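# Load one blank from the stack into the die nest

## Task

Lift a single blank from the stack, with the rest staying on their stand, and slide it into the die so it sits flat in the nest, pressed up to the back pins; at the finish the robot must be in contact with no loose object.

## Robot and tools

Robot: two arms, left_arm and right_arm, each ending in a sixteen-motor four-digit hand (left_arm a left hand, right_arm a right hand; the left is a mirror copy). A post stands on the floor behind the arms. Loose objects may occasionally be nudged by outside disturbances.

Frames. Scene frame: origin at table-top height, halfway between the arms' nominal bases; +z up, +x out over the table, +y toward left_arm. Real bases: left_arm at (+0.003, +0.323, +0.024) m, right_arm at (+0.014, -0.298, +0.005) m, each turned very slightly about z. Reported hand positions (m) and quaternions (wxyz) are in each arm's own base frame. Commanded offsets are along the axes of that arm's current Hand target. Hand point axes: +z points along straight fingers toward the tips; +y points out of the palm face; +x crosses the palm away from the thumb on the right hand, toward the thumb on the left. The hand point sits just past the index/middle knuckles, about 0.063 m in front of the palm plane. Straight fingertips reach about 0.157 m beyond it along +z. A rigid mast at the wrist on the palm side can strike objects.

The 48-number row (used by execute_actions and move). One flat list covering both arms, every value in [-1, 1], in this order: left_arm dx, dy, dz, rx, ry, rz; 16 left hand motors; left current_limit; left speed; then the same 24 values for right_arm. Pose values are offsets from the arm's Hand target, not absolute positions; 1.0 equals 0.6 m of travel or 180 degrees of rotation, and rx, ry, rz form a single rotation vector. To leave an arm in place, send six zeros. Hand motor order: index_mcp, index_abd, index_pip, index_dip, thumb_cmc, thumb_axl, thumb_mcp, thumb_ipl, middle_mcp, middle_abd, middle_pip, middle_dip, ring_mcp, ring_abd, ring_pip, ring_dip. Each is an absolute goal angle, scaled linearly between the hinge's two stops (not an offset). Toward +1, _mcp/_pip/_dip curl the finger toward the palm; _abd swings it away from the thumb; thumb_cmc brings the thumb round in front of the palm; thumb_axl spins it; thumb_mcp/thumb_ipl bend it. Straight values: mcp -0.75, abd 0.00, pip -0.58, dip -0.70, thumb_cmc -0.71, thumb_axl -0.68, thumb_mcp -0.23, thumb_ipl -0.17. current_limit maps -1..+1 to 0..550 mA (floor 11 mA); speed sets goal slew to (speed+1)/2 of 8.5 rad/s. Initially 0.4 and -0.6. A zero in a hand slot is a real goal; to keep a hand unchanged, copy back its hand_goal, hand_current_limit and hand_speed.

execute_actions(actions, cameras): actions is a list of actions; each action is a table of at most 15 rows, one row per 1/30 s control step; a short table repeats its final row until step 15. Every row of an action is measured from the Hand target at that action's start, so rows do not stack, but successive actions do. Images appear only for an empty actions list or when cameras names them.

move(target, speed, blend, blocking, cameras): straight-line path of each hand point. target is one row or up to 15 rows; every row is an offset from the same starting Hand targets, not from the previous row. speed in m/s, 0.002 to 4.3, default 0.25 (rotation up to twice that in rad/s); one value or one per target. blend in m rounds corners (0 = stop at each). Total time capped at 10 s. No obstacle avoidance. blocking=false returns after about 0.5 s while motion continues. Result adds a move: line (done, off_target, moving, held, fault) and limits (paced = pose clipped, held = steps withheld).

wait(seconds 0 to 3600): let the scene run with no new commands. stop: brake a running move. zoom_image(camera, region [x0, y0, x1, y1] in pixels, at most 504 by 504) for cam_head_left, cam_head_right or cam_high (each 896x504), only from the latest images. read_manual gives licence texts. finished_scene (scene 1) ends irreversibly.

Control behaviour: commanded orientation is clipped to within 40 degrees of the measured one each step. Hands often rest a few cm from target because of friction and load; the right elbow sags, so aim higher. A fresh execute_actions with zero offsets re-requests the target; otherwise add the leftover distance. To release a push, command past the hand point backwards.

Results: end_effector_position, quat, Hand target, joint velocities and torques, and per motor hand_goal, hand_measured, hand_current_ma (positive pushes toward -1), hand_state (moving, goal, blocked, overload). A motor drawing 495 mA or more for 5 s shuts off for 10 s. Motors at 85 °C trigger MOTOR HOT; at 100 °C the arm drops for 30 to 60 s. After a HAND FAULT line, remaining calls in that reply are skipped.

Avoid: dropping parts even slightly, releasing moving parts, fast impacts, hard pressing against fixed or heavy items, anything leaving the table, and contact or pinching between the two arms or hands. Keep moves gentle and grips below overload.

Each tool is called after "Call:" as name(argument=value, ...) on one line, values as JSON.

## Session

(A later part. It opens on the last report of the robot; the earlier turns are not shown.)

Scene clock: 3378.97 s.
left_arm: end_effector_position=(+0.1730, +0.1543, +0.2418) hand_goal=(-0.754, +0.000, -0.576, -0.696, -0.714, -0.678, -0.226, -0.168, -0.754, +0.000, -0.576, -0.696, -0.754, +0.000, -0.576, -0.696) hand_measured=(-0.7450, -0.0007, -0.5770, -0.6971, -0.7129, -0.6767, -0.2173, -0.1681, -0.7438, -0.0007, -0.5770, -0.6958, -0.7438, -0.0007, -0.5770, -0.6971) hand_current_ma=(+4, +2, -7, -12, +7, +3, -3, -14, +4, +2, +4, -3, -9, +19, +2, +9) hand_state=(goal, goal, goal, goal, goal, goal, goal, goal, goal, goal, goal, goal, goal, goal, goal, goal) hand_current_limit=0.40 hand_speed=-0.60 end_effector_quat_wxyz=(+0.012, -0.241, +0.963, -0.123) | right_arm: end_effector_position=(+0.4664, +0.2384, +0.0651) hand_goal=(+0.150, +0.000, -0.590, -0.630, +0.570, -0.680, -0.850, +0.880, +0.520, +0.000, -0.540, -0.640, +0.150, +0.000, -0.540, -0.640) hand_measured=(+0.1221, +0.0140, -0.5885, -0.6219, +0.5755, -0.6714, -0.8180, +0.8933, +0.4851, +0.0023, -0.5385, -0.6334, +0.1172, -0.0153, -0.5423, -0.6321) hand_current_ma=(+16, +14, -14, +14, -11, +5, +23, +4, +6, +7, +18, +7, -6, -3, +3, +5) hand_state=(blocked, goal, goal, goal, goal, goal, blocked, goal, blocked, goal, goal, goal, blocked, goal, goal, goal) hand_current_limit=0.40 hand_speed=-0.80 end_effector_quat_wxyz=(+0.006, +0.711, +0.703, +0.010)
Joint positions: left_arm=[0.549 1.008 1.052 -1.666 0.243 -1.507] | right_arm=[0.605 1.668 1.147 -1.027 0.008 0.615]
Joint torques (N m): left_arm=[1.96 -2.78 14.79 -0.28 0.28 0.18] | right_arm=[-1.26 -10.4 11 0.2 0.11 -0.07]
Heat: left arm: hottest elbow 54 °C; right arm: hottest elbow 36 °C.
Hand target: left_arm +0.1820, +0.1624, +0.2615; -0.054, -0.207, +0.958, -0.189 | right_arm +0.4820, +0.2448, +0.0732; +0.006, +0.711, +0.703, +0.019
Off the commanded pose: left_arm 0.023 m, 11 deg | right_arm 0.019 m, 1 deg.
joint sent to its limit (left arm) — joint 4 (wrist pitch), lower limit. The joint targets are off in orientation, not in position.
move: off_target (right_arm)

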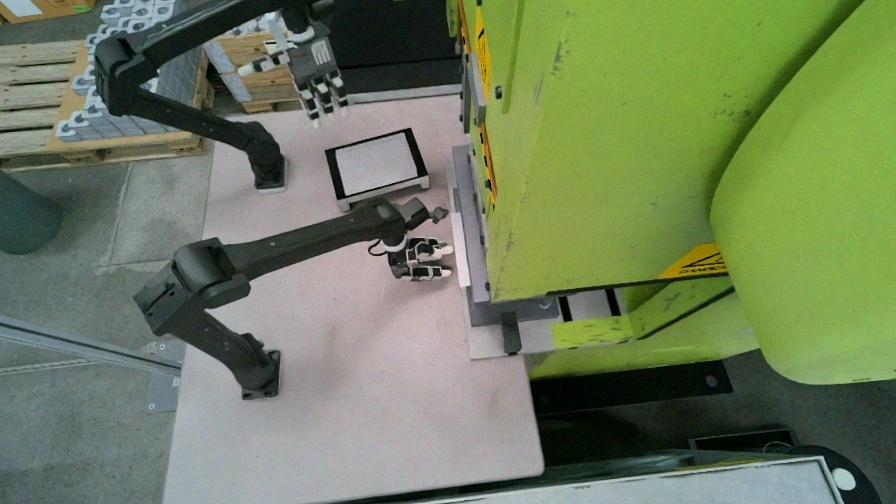

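Call:
move(target=[0,0,0,0,0,0,-0.754,0,-0.576,-0.696,-0.714,-0.678,-0.226,-0.168,-0.754,0,-0.576,-0.696,-0.754,0,-0.576,-0.696,0.4,-0.6,0.0,0.022,0.0,0,0,0,0.15,0,-0.59,-0.63,0.571,-0.68,-0.85,0.88,0.52,0,-0.54,-0.64,0.15,0,-0.54,-0.64,0.4,-0.8], speed=0.02, cameras=["cam_high","cam_head_left","cam_head_right"])

Call:
zoom_image(camera="cam_high", region=[400, 200, 480, 300])

Call:
zoom_image(camera="cam_head_right", region=[350, 215, 470, 290])

Call:
zoom_image(camera="cam_head_left", region=[345, 215, 465, 290])

Scene clock: 3390.03 s.
left_arm: end_effector_position=(+0.1730, +0.1543, +0.2418) hand_goal=(-0.754, +0.000, -0.576, -0.696, -0.714, -0.678, -0.226, -0.168, -0.754, +0.000, -0.576, -0.696, -0.754, +0.000, -0.576, -0.696) hand_measured=(-0.7438, -0.0007, -0.5770, -0.6958, -0.7142, -0.6777, -0.2163, -0.1672, -0.7438, -0.0007, -0.5770, -0.6958, -0.7438, -0.0007, -0.5757, -0.6958) hand_current_ma=(+3, -2, -2, -10, +3, -6, +1, -3, -1, +0, -1, +2, -11, +15, +11, +9) hand_state=(goal, goal, goal, goal, goal, goal, goal, goal, goal, goal, goal, goal, goal, goal, goal, goal) hand_current_limit=0.40 hand_speed=-0.60 end_effector_quat_wxyz=(+0.012, -0.241, +0.963, -0.123) | right_arm: end_effector_position=(+0.4727, +0.2384, +0.0621) hand_goal=(+0.150, +0.000, -0.590, -0.630, +0.570, -0.680, -0.850, +0.880, +0.520, +0.000, -0.540, -0.640, +0.150, +0.000, -0.540, -0.640) hand_measured=(+0.1209, +0.0169, -0.5885, -0.6206, +0.5768, -0.6714, -0.8180, +0.8942, +0.5031, +0.0008, -0.5282, -0.6270, +0.1172, -0.0139, -0.5423, -0.6334) hand_current_ma=(+4, -2, +8, +1, -23, +4, +4, +12, +1, +9, +23, +8, -12, -6, +17, -7) hand_state=(blocked, goal, goal, goal, goal, goal, blocked, goal, goal, goal, goal, goal, blocked, goal, goal, goal) hand_current_limit=0.40 hand_speed=-0.80 end_effector_quat_wxyz=(+0.003, +0.709, +0.705, +0.003)
Joint positions: left_arm=[0.549 1.008 1.052 -1.666 0.243 -1.507] | right_arm=[0.596 1.69 1.172 -1.046 0.004 0.602]
Joint torques (N m): left_arm=[1.96 -2.78 14.83 -0.29 0.28 0.18] | right_arm=[-1.73 -10.7 11.75 0.49 0.24 -0.08]
Heat: left arm: hottest elbow 54 °C; right arm: hottest elbow 36 °C.
Hand target: left_arm +0.1820, +0.1624, +0.2615; -0.054, -0.207, +0.958, -0.189 | right_arm +0.4951, +0.2446, +0.0736; +0.006, +0.711, +0.703, +0.019
Off the commanded pose: left_arm 0.023 m, 11 deg | right_arm 0.026 m, 2 deg.
joint sent to its limit (left arm) — joint 4 (wrist pitch), lower limit. The joint targets are off in orientation, not in position.
move: off_target (right_arm)

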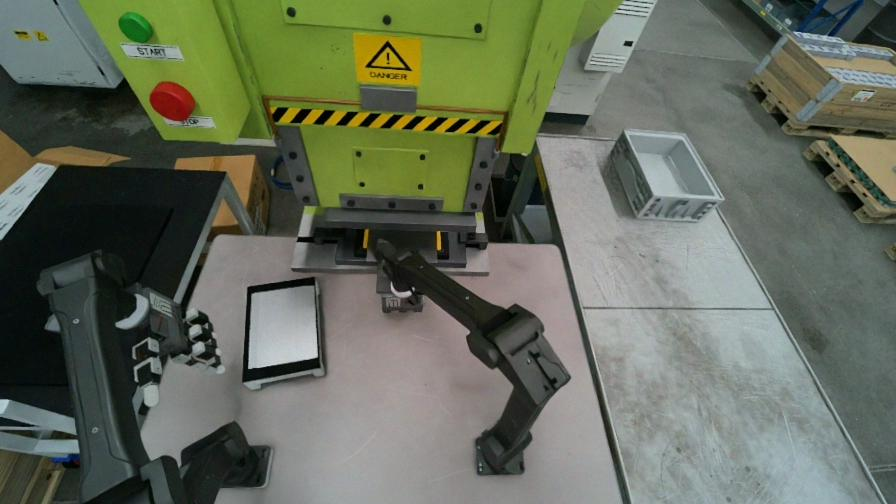

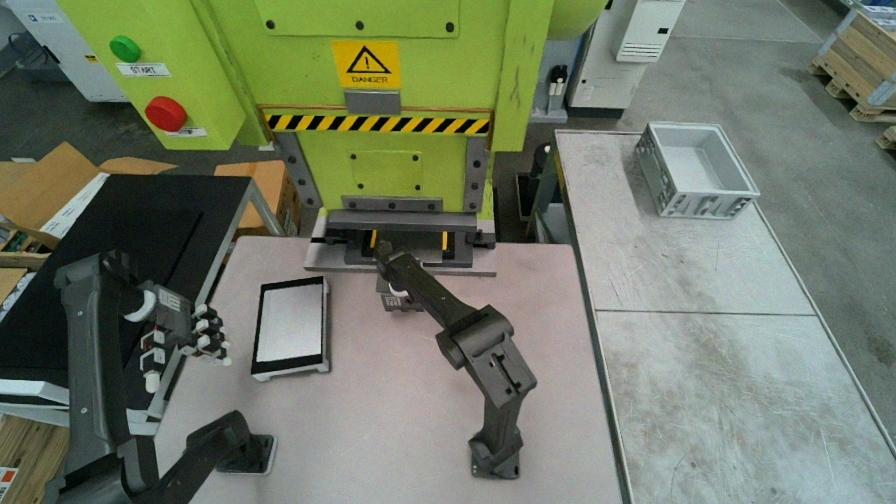

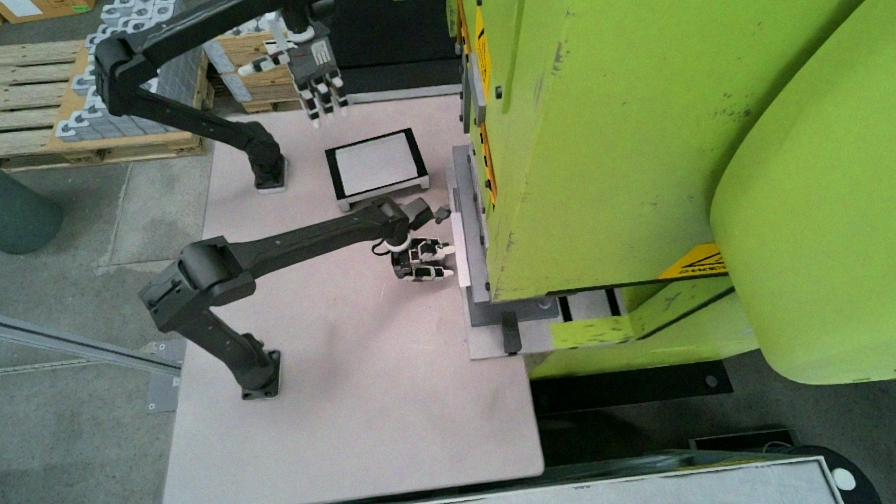

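Scaled by 5.040.

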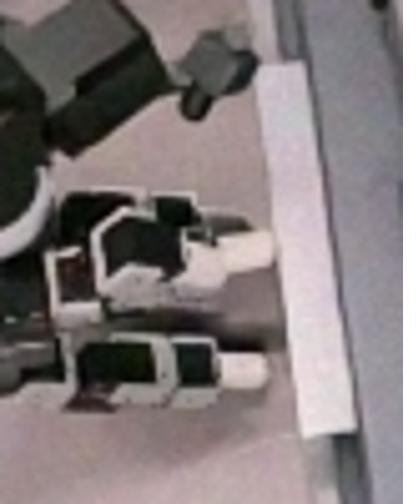

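Scaled by 4.200.

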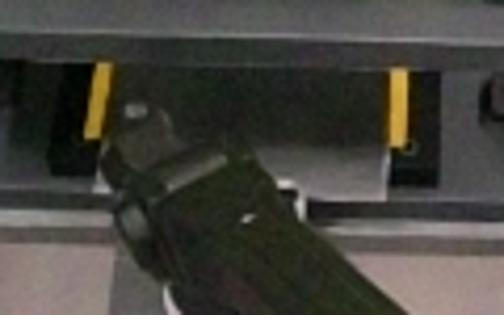

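Scaled by 4.200.

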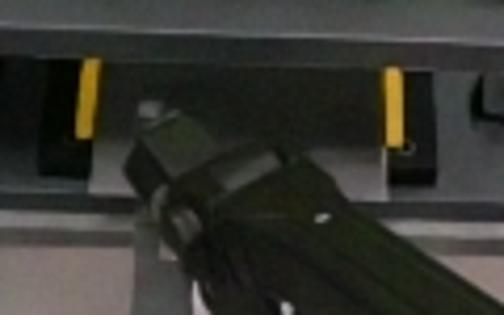

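Call:
zoom_image(camera="cam_head_left", region=[360, 240, 390, 270])

Call:
zoom_image(camera="cam_head_left", region=[425, 240, 455, 270])

Call:
zoom_image(camera="cam_head_right", region=[425, 240, 455, 270])

Call:
zoom_image(camera="cam_head_right", region=[360, 240, 390, 270])

Scaled by 16.800.

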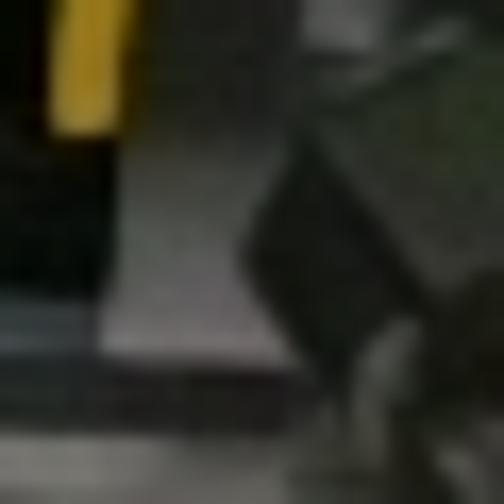

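Scaled by 16.800.

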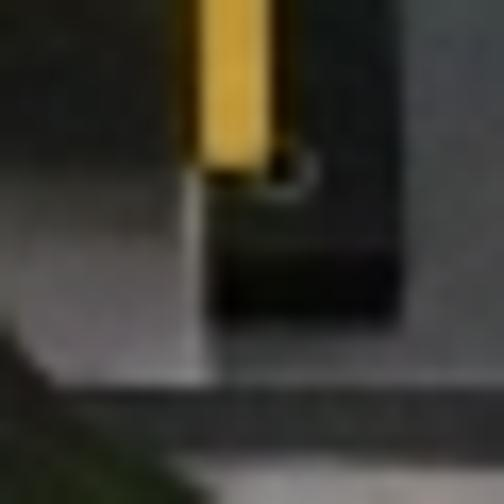

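Scaled by 16.800.

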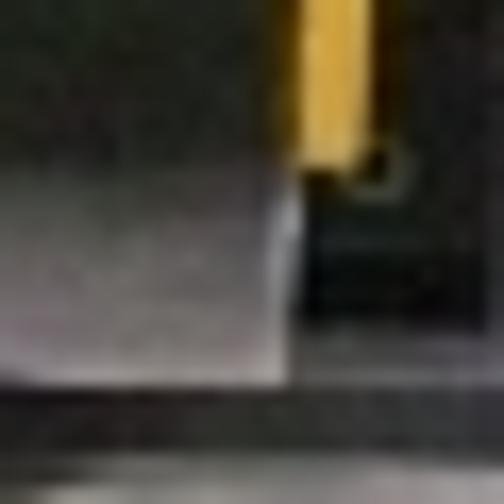

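Scaled by 16.800.

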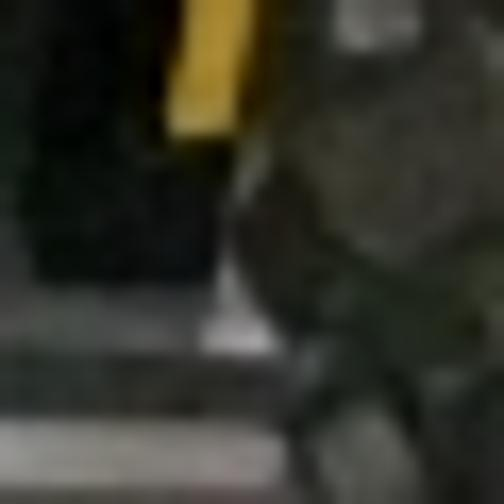

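Call:
zoom_image(camera="cam_high", region=[430, 130, 560, 370])

Call:
zoom_image(camera="cam_high", region=[440, 200, 480, 250])

Call:
zoom_image(camera="cam_high", region=[440, 250, 480, 300])

Scaled by 2.100.

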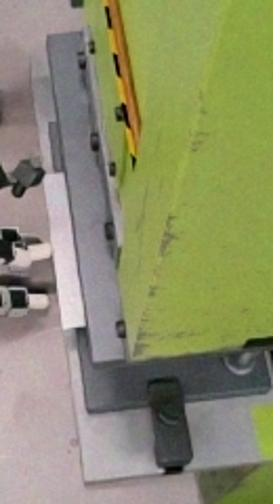

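Scaled by 10.080.

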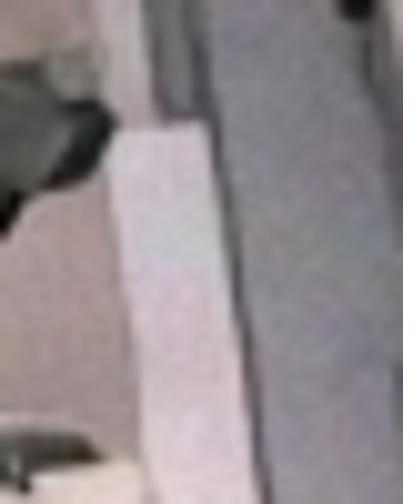

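Scaled by 10.080.

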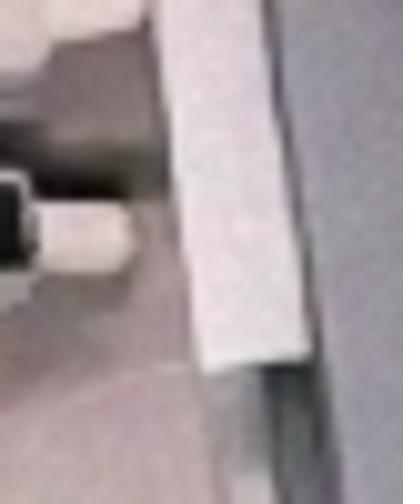

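Call:
move(target=[[0,0,0,0,0,0,-0.754,0,-0.576,-0.696,-0.714,-0.678,-0.226,-0.168,-0.754,0,-0.576,-0.696,-0.754,0,-0.576,-0.696,0.4,-0.6,0,-0.055,-0.003,0,0,0,0.15,0,-0.59,-0.63,0.571,-0.68,-0.85,0.88,0.52,0,-0.54,-0.64,0.15,0,-0.54,-0.64,0.4,-0.8],[0,0,0,0,0,0,-0.754,0,-0.576,-0.696,-0.714,-0.678,-0.226,-0.168,-0.754,0,-0.576,-0.696,-0.754,0,-0.576,-0.696,0.4,-0.6,-0.080,-0.050,-0.003,0,0,0,0.15,0,-0.59,-0.63,0.571,-0.68,-0.85,0.88,0.52,0,-0.54,-0.64,0.15,0,-0.54,-0.64,0.4,-0.8]], speed=0.04, cameras=["cam_high"])

Call:
zoom_image(camera="cam_high", region=[400, 200, 480, 300])

Scene clock: 3537.60 s.
left_arm: end_effector_position=(+0.1730, +0.1543, +0.2418) hand_goal=(-0.754, +0.000, -0.576, -0.696, -0.714, -0.678, -0.226, -0.168, -0.754, +0.000, -0.576, -0.696, -0.754, +0.000, -0.576, -0.696) hand_measured=(-0.7450, -0.0007, -0.5770, -0.6958, -0.7129, -0.6767, -0.2163, -0.1681, -0.7438, -0.0007, -0.5770, -0.6958, -0.7438, -0.0007, -0.5770, -0.6958) hand_current_ma=(+13, -7, -8, -13, +1, -3, -1, -4, +1, +6, +6, +4, -8, +11, -1, +12) hand_state=(goal, goal, goal, goal, goal, goal, goal, goal, goal, goal, goal, goal, goal, goal, goal, goal) hand_current_limit=0.40 hand_speed=-0.60 end_effector_quat_wxyz=(+0.012, -0.241, +0.963, -0.123) | right_arm: end_effector_position=(+0.4627, +0.1990, +0.0678) hand_goal=(+0.150, +0.000, -0.590, -0.630, +0.570, -0.680, -0.850, +0.880, +0.520, +0.000, -0.540, -0.640, +0.150, +0.000, -0.540, -0.640) hand_measured=(+0.1209, +0.0140, -0.5885, -0.6219, +0.5768, -0.6714, -0.8170, +0.8942, +0.4875, -0.0007, -0.5385, -0.6334, +0.1172, -0.0139, -0.5410, -0.6334) hand_current_ma=(+4, +1, -2, +0, +8, -1, +5, +16, +0, +4, +5, +17, -13, -2, +0, -12) hand_state=(blocked, goal, goal, goal, goal, goal, blocked, goal, blocked, goal, goal, goal, blocked, goal, goal, goal) hand_current_limit=0.40 hand_speed=-0.80 end_effector_quat_wxyz=(+0.004, +0.711, +0.703, +0.009)
Joint positions: left_arm=[0.549 1.008 1.052 -1.666 0.243 -1.507] | right_arm=[0.535 1.608 1.08 -1.023 0.004 0.547]
Joint torques (N m): left_arm=[1.96 -2.78 14.8 -0.28 0.28 0.18] | right_arm=[-1.2 -11.99 6.79 0.96 0.12 -0.06]
Heat: left arm: hottest elbow 54 °C; right arm: hottest elbow 38 °C.
Hand target: left_arm +0.1820, +0.1624, +0.2615; -0.054, -0.207, +0.958, -0.189 | right_arm +0.4646, +0.1970, +0.0736; +0.006, +0.711, +0.703, +0.019
Off the commanded pose: left_arm 0.023 m, 11 deg | right_arm 0.006 m, 1 deg.
joint sent to its limit (left arm) — joint 4 (wrist pitch), lower limit. The joint targets are off in orientation, not in position.
move: done

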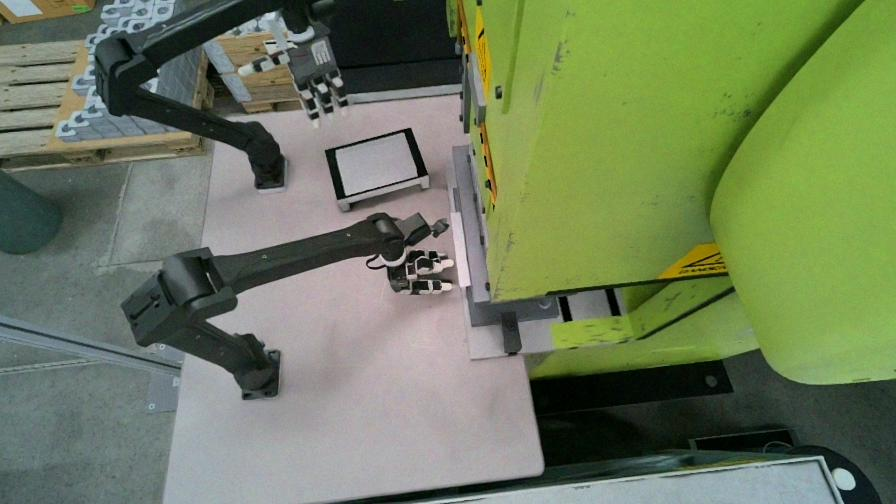

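Scaled by 5.040.

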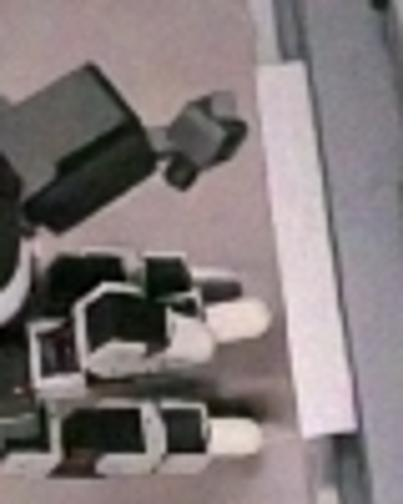

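Call:
move(target=[[0,0,0,0,0,0,-0.754,0,-0.576,-0.696,-0.714,-0.678,-0.226,-0.168,-0.754,0,-0.576,-0.696,-0.754,0,-0.576,-0.696,0.4,-0.6,0,0,0,0,0,0,0.15,0,-0.59,-0.63,0.571,-0.68,-0.85,0.88,0.50,0,-0.54,-0.64,0.15,0,-0.54,-0.64,0.4,-0.8],[0,0,0,0,0,0,-0.754,0,-0.576,-0.696,-0.714,-0.678,-0.226,-0.168,-0.754,0,-0.576,-0.696,-0.754,0,-0.576,-0.696,0.4,-0.6,0.004,0.040,0,0,0,0,0.15,0,-0.59,-0.63,0.571,-0.68,-0.85,0.88,0.50,0,-0.54,-0.64,0.15,0,-0.54,-0.64,0.4,-0.8]], speed=0.02, cameras=["cam_high","cam_head_left","cam_head_right"])

Call:
zoom_image(camera="cam_high", region=[400, 200, 480, 300])

Call:
zoom_image(camera="cam_head_left", region=[345, 215, 465, 290])

Scene clock: 3553.23 s.
left_arm: end_effector_position=(+0.1730, +0.1543, +0.2418) hand_goal=(-0.754, +0.000, -0.576, -0.696, -0.714, -0.678, -0.226, -0.168, -0.754, +0.000, -0.576, -0.696, -0.754, +0.000, -0.576, -0.696) hand_measured=(-0.7450, -0.0007, -0.5770, -0.6958, -0.7154, -0.6777, -0.2163, -0.1681, -0.7426, +0.0008, -0.5770, -0.6958, -0.7438, +0.0008, -0.5770, -0.6945) hand_current_ma=(+6, +2, -12, -10, +3, -4, -8, +1, -1, -1, +11, +7, -7, +5, +3, +11) hand_state=(goal, goal, goal, goal, goal, goal, goal, goal, goal, goal, goal, goal, goal, goal, goal, goal) hand_current_limit=0.40 hand_speed=-0.60 end_effector_quat_wxyz=(+0.012, -0.241, +0.963, -0.123) | right_arm: end_effector_position=(+0.4715, +0.1933, +0.0656) hand_goal=(+0.150, +0.000, -0.590, -0.630, +0.570, -0.680, -0.850, +0.880, +0.500, +0.000, -0.540, -0.640, +0.150, +0.000, -0.540, -0.640) hand_measured=(+0.1221, +0.0140, -0.5898, -0.6219, +0.5768, -0.6704, -0.8170, +0.8933, +0.4658, -0.0021, -0.5385, -0.6334, +0.1172, -0.0139, -0.5423, -0.6321) hand_current_ma=(-7, +11, -9, -6, +9, +6, +15, +2, +5, +0, +13, +18, -5, -1, +14, -1) hand_state=(blocked, goal, goal, goal, goal, goal, blocked, goal, blocked, goal, goal, goal, blocked, goal, goal, goal) hand_current_limit=0.40 hand_speed=-0.80 end_effector_quat_wxyz=(+0.004, +0.711, +0.703, +0.008)
Joint positions: left_arm=[0.549 1.008 1.052 -1.666 0.243 -1.507] | right_arm=[0.514 1.624 1.093 -1.023 0.004 0.524]
Joint torques (N m): left_arm=[1.96 -2.78 14.8 -0.29 0.28 0.19] | right_arm=[-1.32 -9.88 10.92 0.39 0.08 -0.07]
Heat: left arm: hottest elbow 54 °C; right arm: hottest elbow 37 °C.
Hand target: left_arm +0.1820, +0.1624, +0.2615; -0.054, -0.207, +0.958, -0.189 | right_arm +0.4887, +0.1991, +0.0745; +0.006, +0.711, +0.703, +0.019
Off the commanded pose: left_arm 0.023 m, 11 deg | right_arm 0.020 m, 1 deg.
joint sent to its limit (left arm) — joint 4 (wrist pitch), lower limit. The joint targets are off in orientation, not in position.
move: off_target (right_arm)

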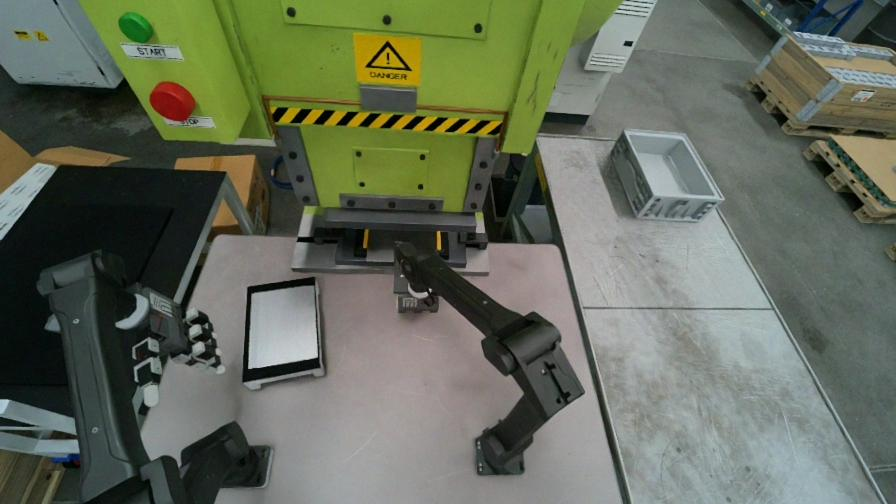

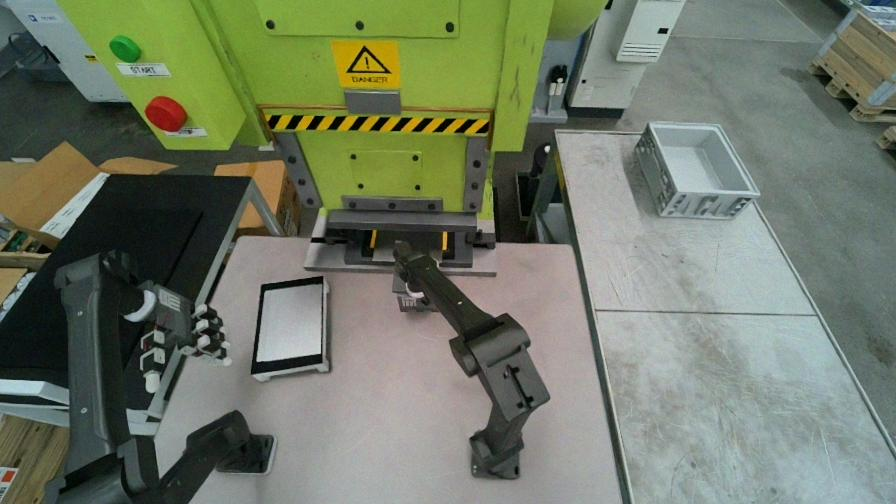

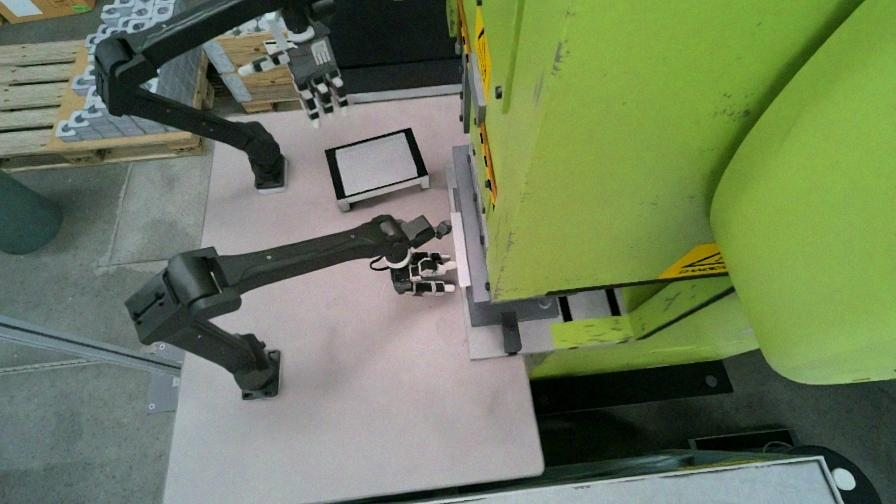

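Scaled by 5.040.

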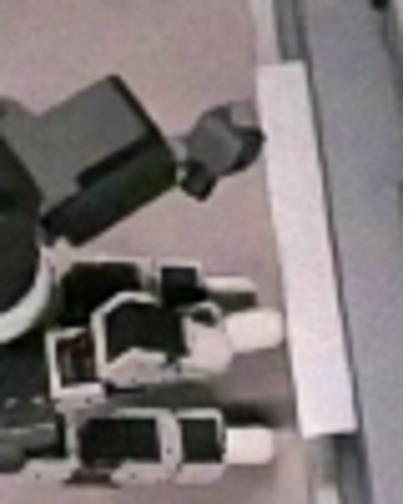

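Scaled by 4.200.

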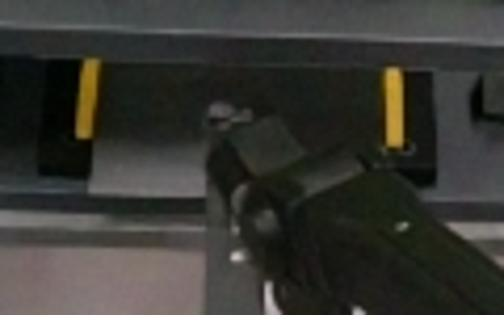

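Call:
move(target=[[0,0,0,0,0,0,-0.754,0,-0.576,-0.696,-0.714,-0.678,-0.226,-0.168,-0.754,0,-0.576,-0.696,-0.754,0,-0.576,-0.696,0.4,-0.6,0,0,0,0,0,0,0.15,0,-0.59,-0.63,0.571,-0.68,-0.85,0.88,0.575,0,-0.54,-0.64,0.15,0,-0.54,-0.64,0.4,-0.8],[0,0,0,0,0,0,-0.754,0,-0.576,-0.696,-0.714,-0.678,-0.226,-0.168,-0.754,0,-0.576,-0.696,-0.754,0,-0.576,-0.696,0.4,-0.6,0.003,0.018,0,0,0,0,0.15,0,-0.59,-0.63,0.571,-0.68,-0.85,0.88,0.575,0,-0.54,-0.64,0.15,0,-0.54,-0.64,0.4,-0.8]], speed=0.02, cameras=["cam_high","cam_head_left","cam_head_right"])

Call:
zoom_image(camera="cam_high", region=[400, 200, 480, 300])

Call:
zoom_image(camera="cam_head_left", region=[345, 215, 465, 290])

Call:
zoom_image(camera="cam_head_right", region=[350, 215, 470, 290])

Scene clock: 3572.83 s.
left_arm: end_effector_position=(+0.1730, +0.1543, +0.2418) hand_goal=(-0.754, +0.000, -0.576, -0.696, -0.714, -0.678, -0.226, -0.168, -0.754, +0.000, -0.576, -0.696, -0.754, +0.000, -0.576, -0.696) hand_measured=(-0.7450, +0.0008, -0.5770, -0.6958, -0.7129, -0.6767, -0.2173, -0.1681, -0.7438, +0.0008, -0.5770, -0.6971, -0.7438, -0.0007, -0.5770, -0.6958) hand_current_ma=(+10, -15, -4, -16, +3, +4, -6, -11, +10, +5, +5, +8, -11, +7, +8, +8) hand_state=(goal, goal, goal, goal, goal, goal, goal, goal, goal, goal, goal, goal, goal, goal, goal, goal) hand_current_limit=0.40 hand_speed=-0.60 end_effector_quat_wxyz=(+0.012, -0.241, +0.963, -0.123) | right_arm: end_effector_position=(+0.4728, +0.1939, +0.0593) hand_goal=(+0.150, +0.000, -0.590, -0.630, +0.570, -0.680, -0.850, +0.880, +0.574, +0.000, -0.540, -0.640, +0.150, +0.000, -0.540, -0.640) hand_measured=(+0.1209, +0.0140, -0.5885, -0.6206, +0.5780, -0.6704, -0.8180, +0.8942, +0.5104, -0.0065, -0.5295, -0.6283, +0.1184, -0.0153, -0.5423, -0.6334) hand_current_ma=(-8, -2, -3, -17, +5, +10, -6, +9, -6, +14, +12, +7, -16, +3, +2, -2) hand_state=(blocked, goal, goal, goal, goal, goal, blocked, goal, blocked, goal, goal, goal, blocked, goal, goal, goal) hand_current_limit=0.40 hand_speed=-0.80 end_effector_quat_wxyz=(-0.001, +0.710, +0.704, -0.003)
Joint positions: left_arm=[0.549 1.008 1.052 -1.666 0.243 -1.507] | right_arm=[0.512 1.647 1.108 -1.039 0 0.52]
Joint torques (N m): left_arm=[1.85 -2.73 14.82 -0.28 0.28 0.19] | right_arm=[-1.61 -10.17 11.96 0.66 0.24 -0.11]
Heat: left arm: hottest elbow 54 °C; right arm: hottest elbow 38 °C.
Hand target: left_arm +0.1820, +0.1624, +0.2615; -0.054, -0.207, +0.958, -0.189 | right_arm +0.4994, +0.2008, +0.0748; +0.006, +0.711, +0.703, +0.019
Off the commanded pose: left_arm 0.023 m, 11 deg | right_arm 0.032 m, 3 deg.
joint sent to its limit (left arm) — joint 4 (wrist pitch), lower limit. The joint targets are off in orientation, not in position.
move: off_target (right_arm)

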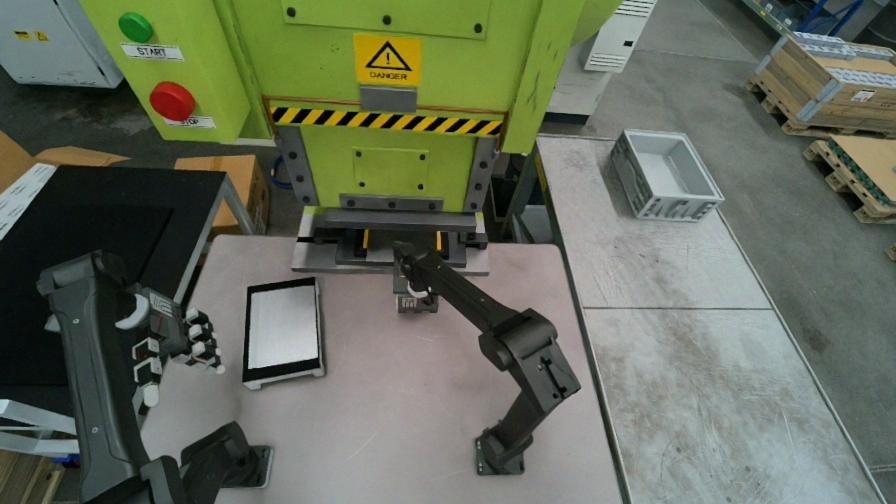

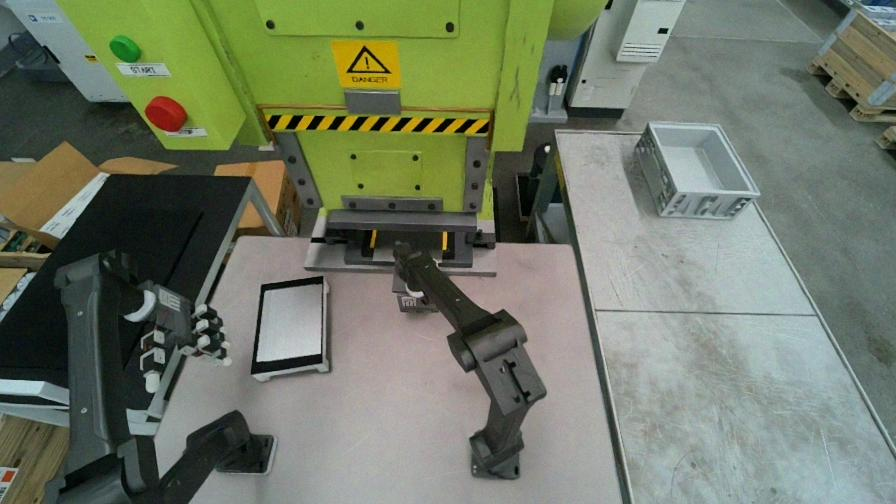

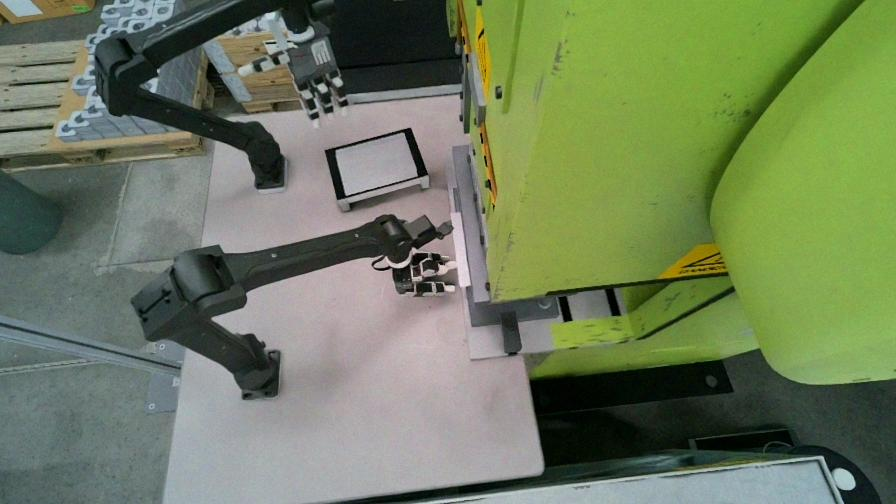

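Scaled by 5.040.

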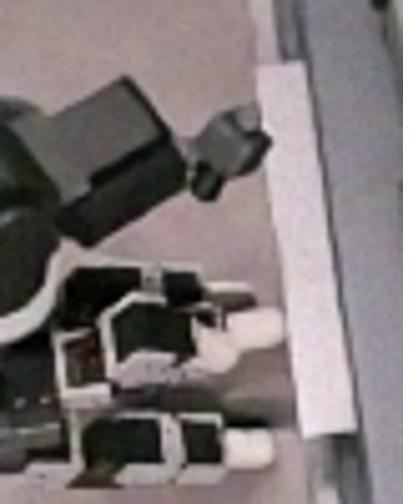

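Scaled by 4.200.

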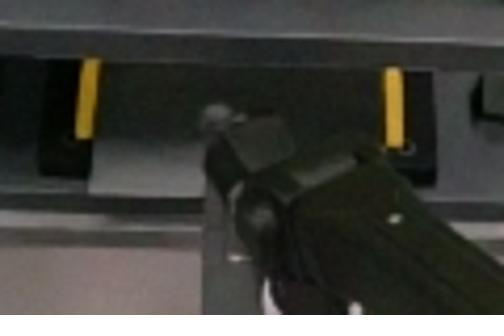

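Scaled by 4.200.

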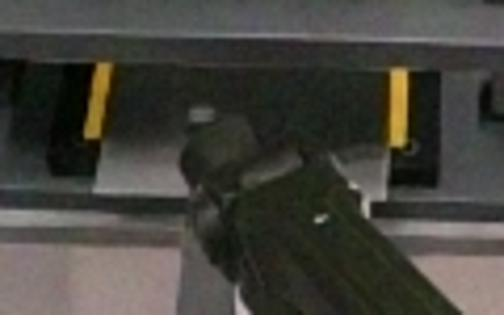

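Call:
move(target=[0,0,0,0,0,0,-0.754,0,-0.576,-0.696,-0.714,-0.678,-0.226,-0.168,-0.754,0,-0.576,-0.696,-0.754,0,-0.576,-0.696,0.4,-0.6,0.002,0.017,-0.005,0,0,0,0.15,0,-0.59,-0.63,0.571,-0.68,-0.85,0.88,0.575,0,-0.54,-0.64,0.15,0,-0.54,-0.64,0.4,-0.8], speed=0.02, cameras=["cam_high","cam_head_left","cam_head_right"])

Call:
zoom_image(camera="cam_high", region=[400, 200, 480, 300])

Call:
zoom_image(camera="cam_head_left", region=[345, 215, 465, 290])

Call:
zoom_image(camera="cam_head_right", region=[350, 215, 470, 290])

Scene clock: 3586.60 s.
left_arm: end_effector_position=(+0.1730, +0.1543, +0.2418) hand_goal=(-0.754, +0.000, -0.576, -0.696, -0.714, -0.678, -0.226, -0.168, -0.754, +0.000, -0.576, -0.696, -0.754, +0.000, -0.576, -0.696) hand_measured=(-0.7450, +0.0008, -0.5770, -0.6958, -0.7142, -0.6777, -0.2163, -0.1681, -0.7438, -0.0007, -0.5770, -0.6958, -0.7426, -0.0007, -0.5770, -0.6958) hand_current_ma=(+11, -5, -4, -10, +1, -2, +0, -6, +6, +2, +8, +13, -5, +5, -2, +6) hand_state=(goal, goal, goal, goal, goal, goal, goal, goal, goal, goal, goal, goal, goal, goal, goal, goal) hand_current_limit=0.40 hand_speed=-0.60 end_effector_quat_wxyz=(+0.012, -0.241, +0.963, -0.123) | right_arm: end_effector_position=(+0.4732, +0.1941, +0.0569) hand_goal=(+0.150, +0.000, -0.590, -0.630, +0.570, -0.680, -0.850, +0.880, +0.574, +0.000, -0.540, -0.640, +0.150, +0.000, -0.540, -0.640) hand_measured=(+0.1221, +0.0140, -0.5898, -0.6206, +0.5768, -0.6704, -0.8170, +0.8942, +0.5369, -0.0139, -0.5282, -0.6270, +0.1172, -0.0139, -0.5410, -0.6334) hand_current_ma=(-7, -2, -7, -2, +17, +3, +9, +7, +1, -6, +8, -3, -15, -12, +10, +5) hand_state=(blocked, goal, goal, goal, goal, goal, blocked, goal, blocked, goal, goal, goal, blocked, goal, goal, goal) hand_current_limit=0.40 hand_speed=-0.80 end_effector_quat_wxyz=(-0.006, +0.708, +0.706, -0.014)
Joint positions: left_arm=[0.549 1.008 1.052 -1.666 0.243 -1.507] | right_arm=[0.509 1.662 1.127 -1.066 -0.004 0.512]
Joint torques (N m): left_arm=[1.9 -2.9 14.79 -0.29 0.27 0.18] | right_arm=[-2.2 -10.46 12.97 0.94 0.41 -0.09]
Heat: left arm: hottest elbow 54 °C; right arm: hottest elbow 38 °C.
Hand target: left_arm +0.1820, +0.1624, +0.2615; -0.054, -0.207, +0.958, -0.189 | right_arm +0.5096, +0.2019, +0.0783; +0.006, +0.711, +0.703, +0.020
Off the commanded pose: left_arm 0.023 m, 11 deg | right_arm 0.043 m, 4 deg.
joint sent to its limit (left arm) — joint 4 (wrist pitch), lower limit. The joint targets are off in orientation, not in position.
move: off_target (right_arm)

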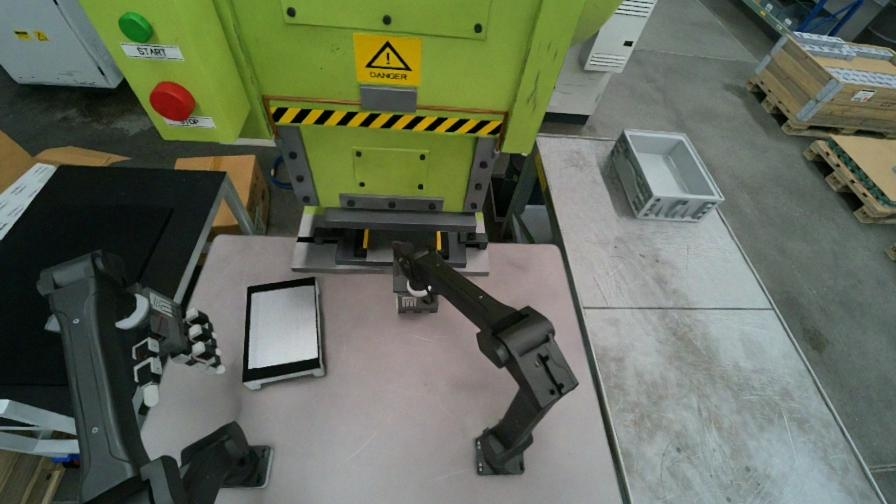

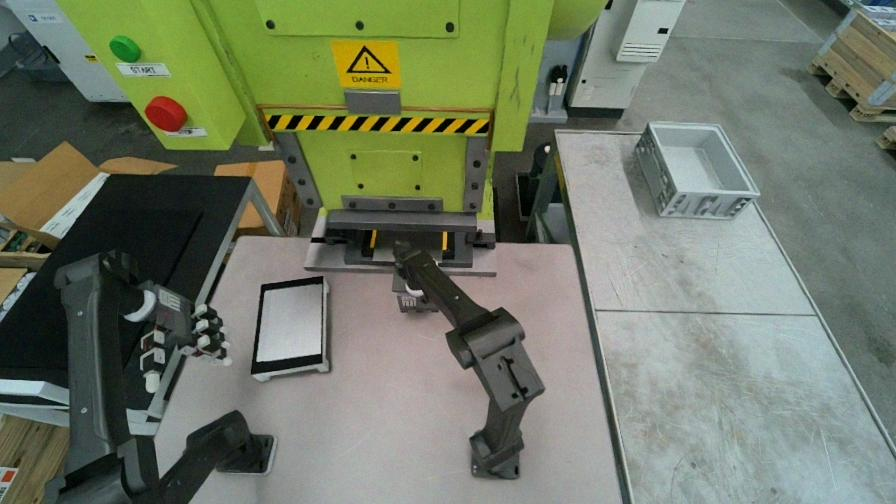

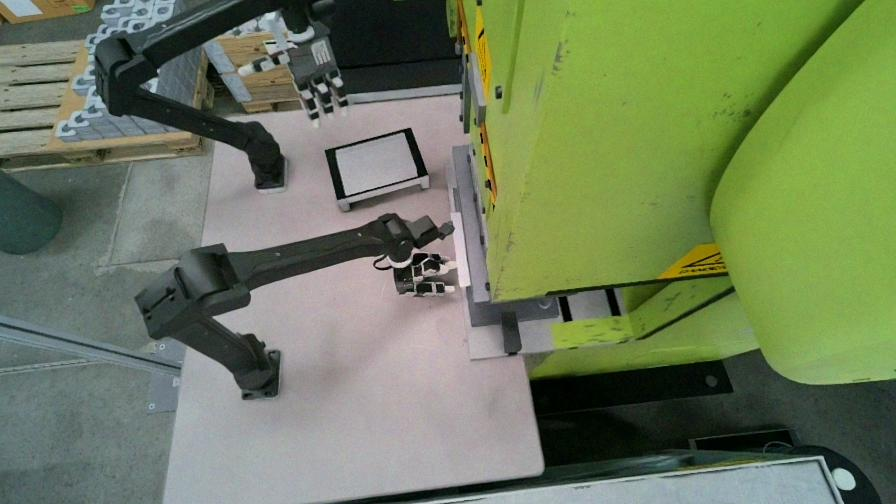

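Scaled by 5.040.

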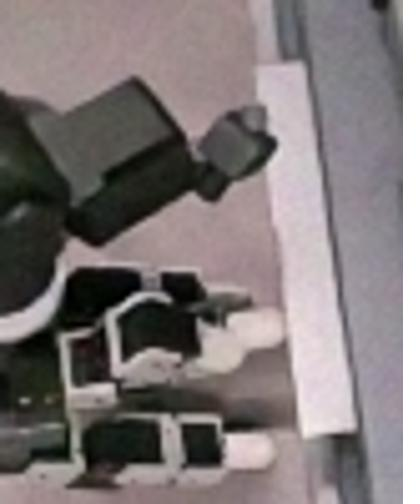

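Scaled by 4.200.

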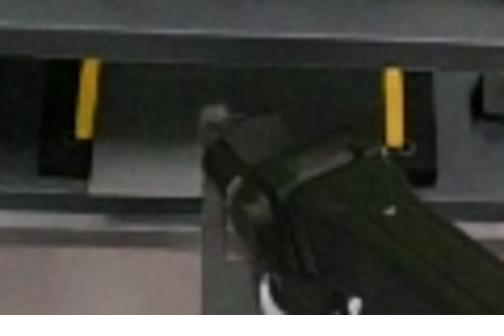

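Scaled by 4.200.

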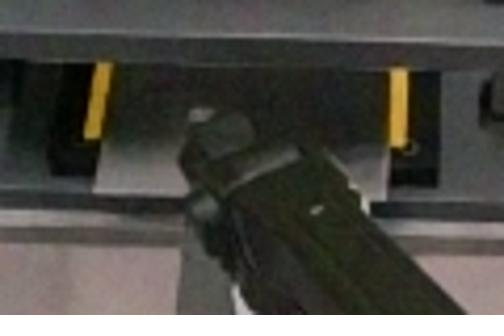

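Call:
move(target=[[0,0,0,0,0,0,-0.754,0,-0.576,-0.696,-0.714,-0.678,-0.226,-0.168,-0.754,0,-0.576,-0.696,-0.754,0,-0.576,-0.696,0.4,-0.6,0,-0.080,0.003,0,0,0,0.15,0,-0.59,-0.63,0.571,-0.68,-0.85,0.88,0.52,0,-0.54,-0.64,0.15,0,-0.54,-0.64,0.4,-0.8],[0,0,0,0,0,0,-0.754,0,-0.576,-0.696,-0.714,-0.678,-0.226,-0.168,-0.754,0,-0.576,-0.696,-0.754,0,-0.576,-0.696,0.4,-0.6,0.130,-0.080,0.003,0,0,0,0.15,0,-0.59,-0.63,0.571,-0.68,-0.85,0.88,0.52,0,-0.54,-0.64,0.15,0,-0.54,-0.64,0.4,-0.8]], speed=0.05, cameras=["cam_high"])

Call:
zoom_image(camera="cam_high", region=[400, 200, 480, 300])

Scene clock: 3606.27 s.
left_arm: end_effector_position=(+0.1730, +0.1543, +0.2418) hand_goal=(-0.754, +0.000, -0.576, -0.696, -0.714, -0.678, -0.226, -0.168, -0.754, +0.000, -0.576, -0.696, -0.754, +0.000, -0.576, -0.696) hand_measured=(-0.7438, -0.0007, -0.5770, -0.6958, -0.7142, -0.6777, -0.2163, -0.1681, -0.7438, -0.0007, -0.5770, -0.6971, -0.7438, -0.0007, -0.5757, -0.6958) hand_current_ma=(+11, -1, -5, -9, -3, -7, -4, -5, -3, +0, +5, -6, -8, +9, +5, +15) hand_state=(goal, goal, goal, goal, goal, goal, goal, goal, goal, goal, goal, goal, goal, goal, goal, goal) hand_current_limit=0.40 hand_speed=-0.60 end_effector_quat_wxyz=(+0.012, -0.241, +0.963, -0.123) | right_arm: end_effector_position=(+0.4512, +0.2686, +0.0679) hand_goal=(+0.150, +0.000, -0.590, -0.630, +0.570, -0.680, -0.850, +0.880, +0.520, +0.000, -0.540, -0.640, +0.150, +0.000, -0.540, -0.640) hand_measured=(+0.1209, +0.0140, -0.5898, -0.6206, +0.5755, -0.6704, -0.8180, +0.8933, +0.4778, -0.0227, -0.5436, -0.6334, +0.1172, -0.0139, -0.5410, -0.6321) hand_current_ma=(-1, +14, -12, +0, +0, +7, +3, -1, +1, +2, +0, +12, +1, -8, +17, -6) hand_state=(blocked, goal, goal, goal, goal, goal, blocked, goal, blocked, blocked, goal, goal, blocked, goal, goal, goal) hand_current_limit=0.40 hand_speed=-0.80 end_effector_quat_wxyz=(+0.004, +0.710, +0.704, +0.011)
Joint positions: left_arm=[0.549 1.008 1.052 -1.666 0.243 -1.507] | right_arm=[0.676 1.677 1.168 -1.04 0.006 0.684]
Joint torques (N m): left_arm=[1.9 -2.84 14.78 -0.28 0.28 0.18] | right_arm=[-0.21 -10.58 11.07 0.16 0.33 0.09]
Heat: left arm: hottest elbow 54 °C; right arm: hottest elbow 39 °C.
Hand target: left_arm +0.1820, +0.1624, +0.2615; -0.054, -0.207, +0.958, -0.189 | right_arm +0.4624, +0.2804, +0.0763; +0.006, +0.711, +0.703, +0.020
Off the commanded pose: left_arm 0.023 m, 11 deg | right_arm 0.018 m, 1 deg.
joint sent to its limit (left arm) — joint 4 (wrist pitch), lower limit. The joint targets are off in orientation, not in position.
move: off_target (right_arm)

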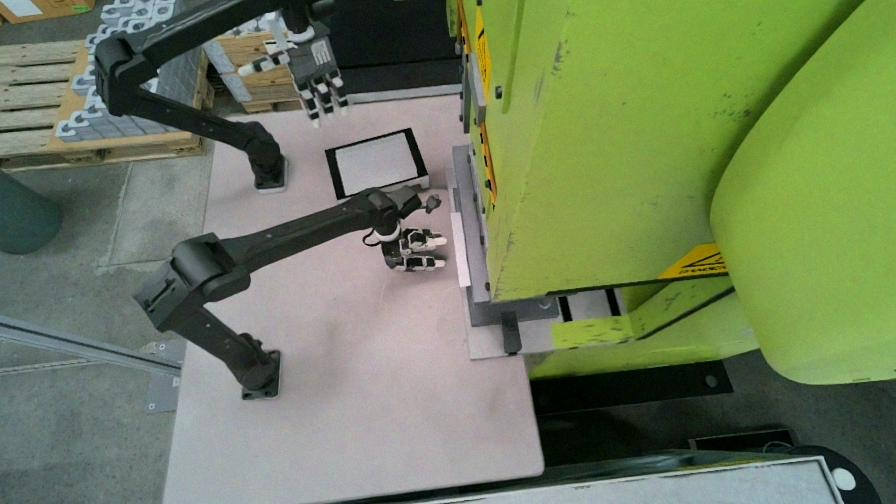

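Scaled by 5.040.

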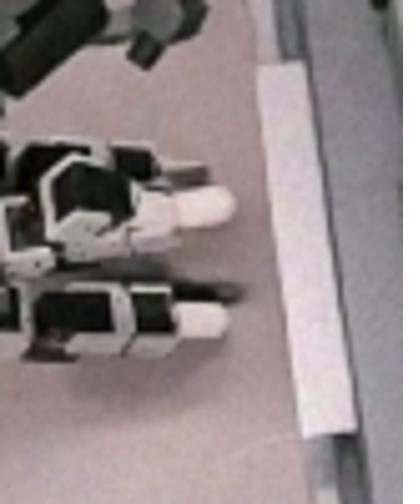

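Call:
move(target=[0,0,0,0,0,0,-0.754,0,-0.576,-0.696,-0.714,-0.678,-0.226,-0.168,-0.754,0,-0.576,-0.696,-0.754,0,-0.576,-0.696,0.4,-0.6,0.008,0.042,0.0,0,0,0,0.15,0,-0.59,-0.63,0.571,-0.68,-0.85,0.88,0.52,0,-0.54,-0.64,0.15,0,-0.54,-0.64,0.4,-0.8], speed=0.03, cameras=["cam_high"])

Call:
zoom_image(camera="cam_high", region=[400, 200, 480, 300])

Scene clock: 3615.67 s.
left_arm: end_effector_position=(+0.1730, +0.1543, +0.2418) hand_goal=(-0.754, +0.000, -0.576, -0.696, -0.714, -0.678, -0.226, -0.168, -0.754, +0.000, -0.576, -0.696, -0.754, +0.000, -0.576, -0.696) hand_measured=(-0.7450, +0.0008, -0.5757, -0.6958, -0.7142, -0.6777, -0.2173, -0.1672, -0.7438, -0.0007, -0.5757, -0.6971, -0.7426, -0.0007, -0.5770, -0.6971) hand_current_ma=(+10, -2, +3, -10, -7, -1, +1, -5, -3, -8, -1, +9, -12, +3, +4, +20) hand_state=(goal, goal, goal, goal, goal, goal, goal, goal, goal, goal, goal, goal, goal, goal, goal, goal) hand_current_limit=0.40 hand_speed=-0.60 end_effector_quat_wxyz=(+0.012, -0.241, +0.963, -0.123) | right_arm: end_effector_position=(+0.4716, +0.2780, +0.0690) hand_goal=(+0.150, +0.000, -0.590, -0.630, +0.570, -0.680, -0.850, +0.880, +0.520, +0.000, -0.540, -0.640, +0.150, +0.000, -0.540, -0.640) hand_measured=(+0.1209, +0.0140, -0.5885, -0.6206, +0.5755, -0.6704, -0.8180, +0.8933, +0.4790, -0.0197, -0.5436, -0.6283, +0.1172, -0.0139, -0.5410, -0.6321) hand_current_ma=(-11, +5, -8, -3, +5, +2, +11, +3, +3, +5, +16, +11, +1, -14, +9, -11) hand_state=(blocked, goal, goal, goal, goal, goal, blocked, goal, blocked, goal, goal, goal, blocked, goal, goal, goal) hand_current_limit=0.40 hand_speed=-0.80 end_effector_quat_wxyz=(+0.004, +0.711, +0.703, +0.010)
Joint positions: left_arm=[0.549 1.008 1.052 -1.666 0.243 -1.507] | right_arm=[0.665 1.727 1.239 -1.062 0.006 0.676]
Joint torques (N m): left_arm=[1.9 -2.84 14.8 -0.28 0.28 0.18] | right_arm=[-1.14 -11.34 11.28 0.16 0.31 -0.08]
Heat: left arm: hottest elbow 54 °C; right arm: hottest elbow 38 °C.
Hand target: left_arm +0.1820, +0.1624, +0.2615; -0.054, -0.207, +0.958, -0.189 | right_arm +0.4877, +0.2849, +0.0772; +0.006, +0.711, +0.703, +0.019
Off the commanded pose: left_arm 0.023 m, 11 deg | right_arm 0.019 m, 1 deg.
joint sent to its limit (left arm) — joint 4 (wrist pitch), lower limit. The joint targets are off in orientation, not in position.
move: off_target (right_arm)

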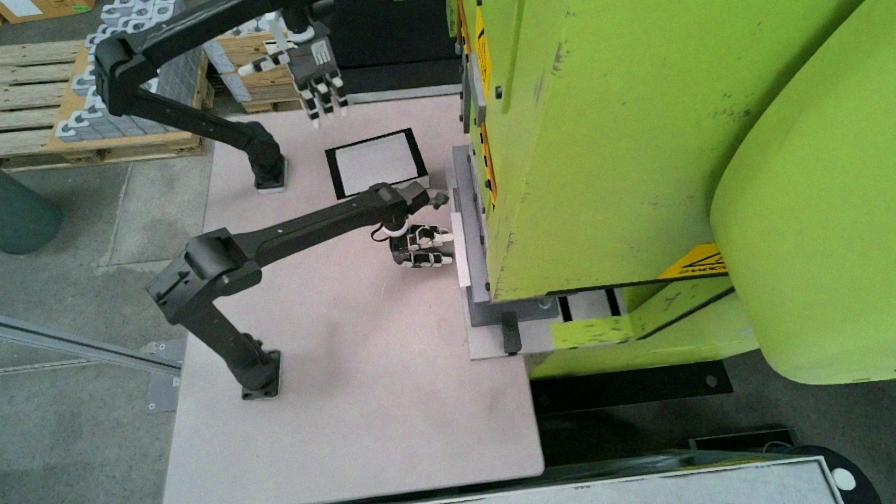

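Scaled by 5.040.

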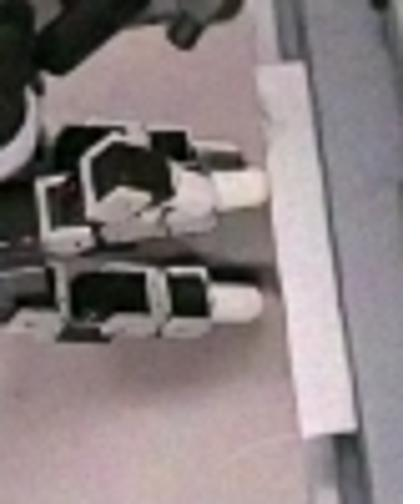

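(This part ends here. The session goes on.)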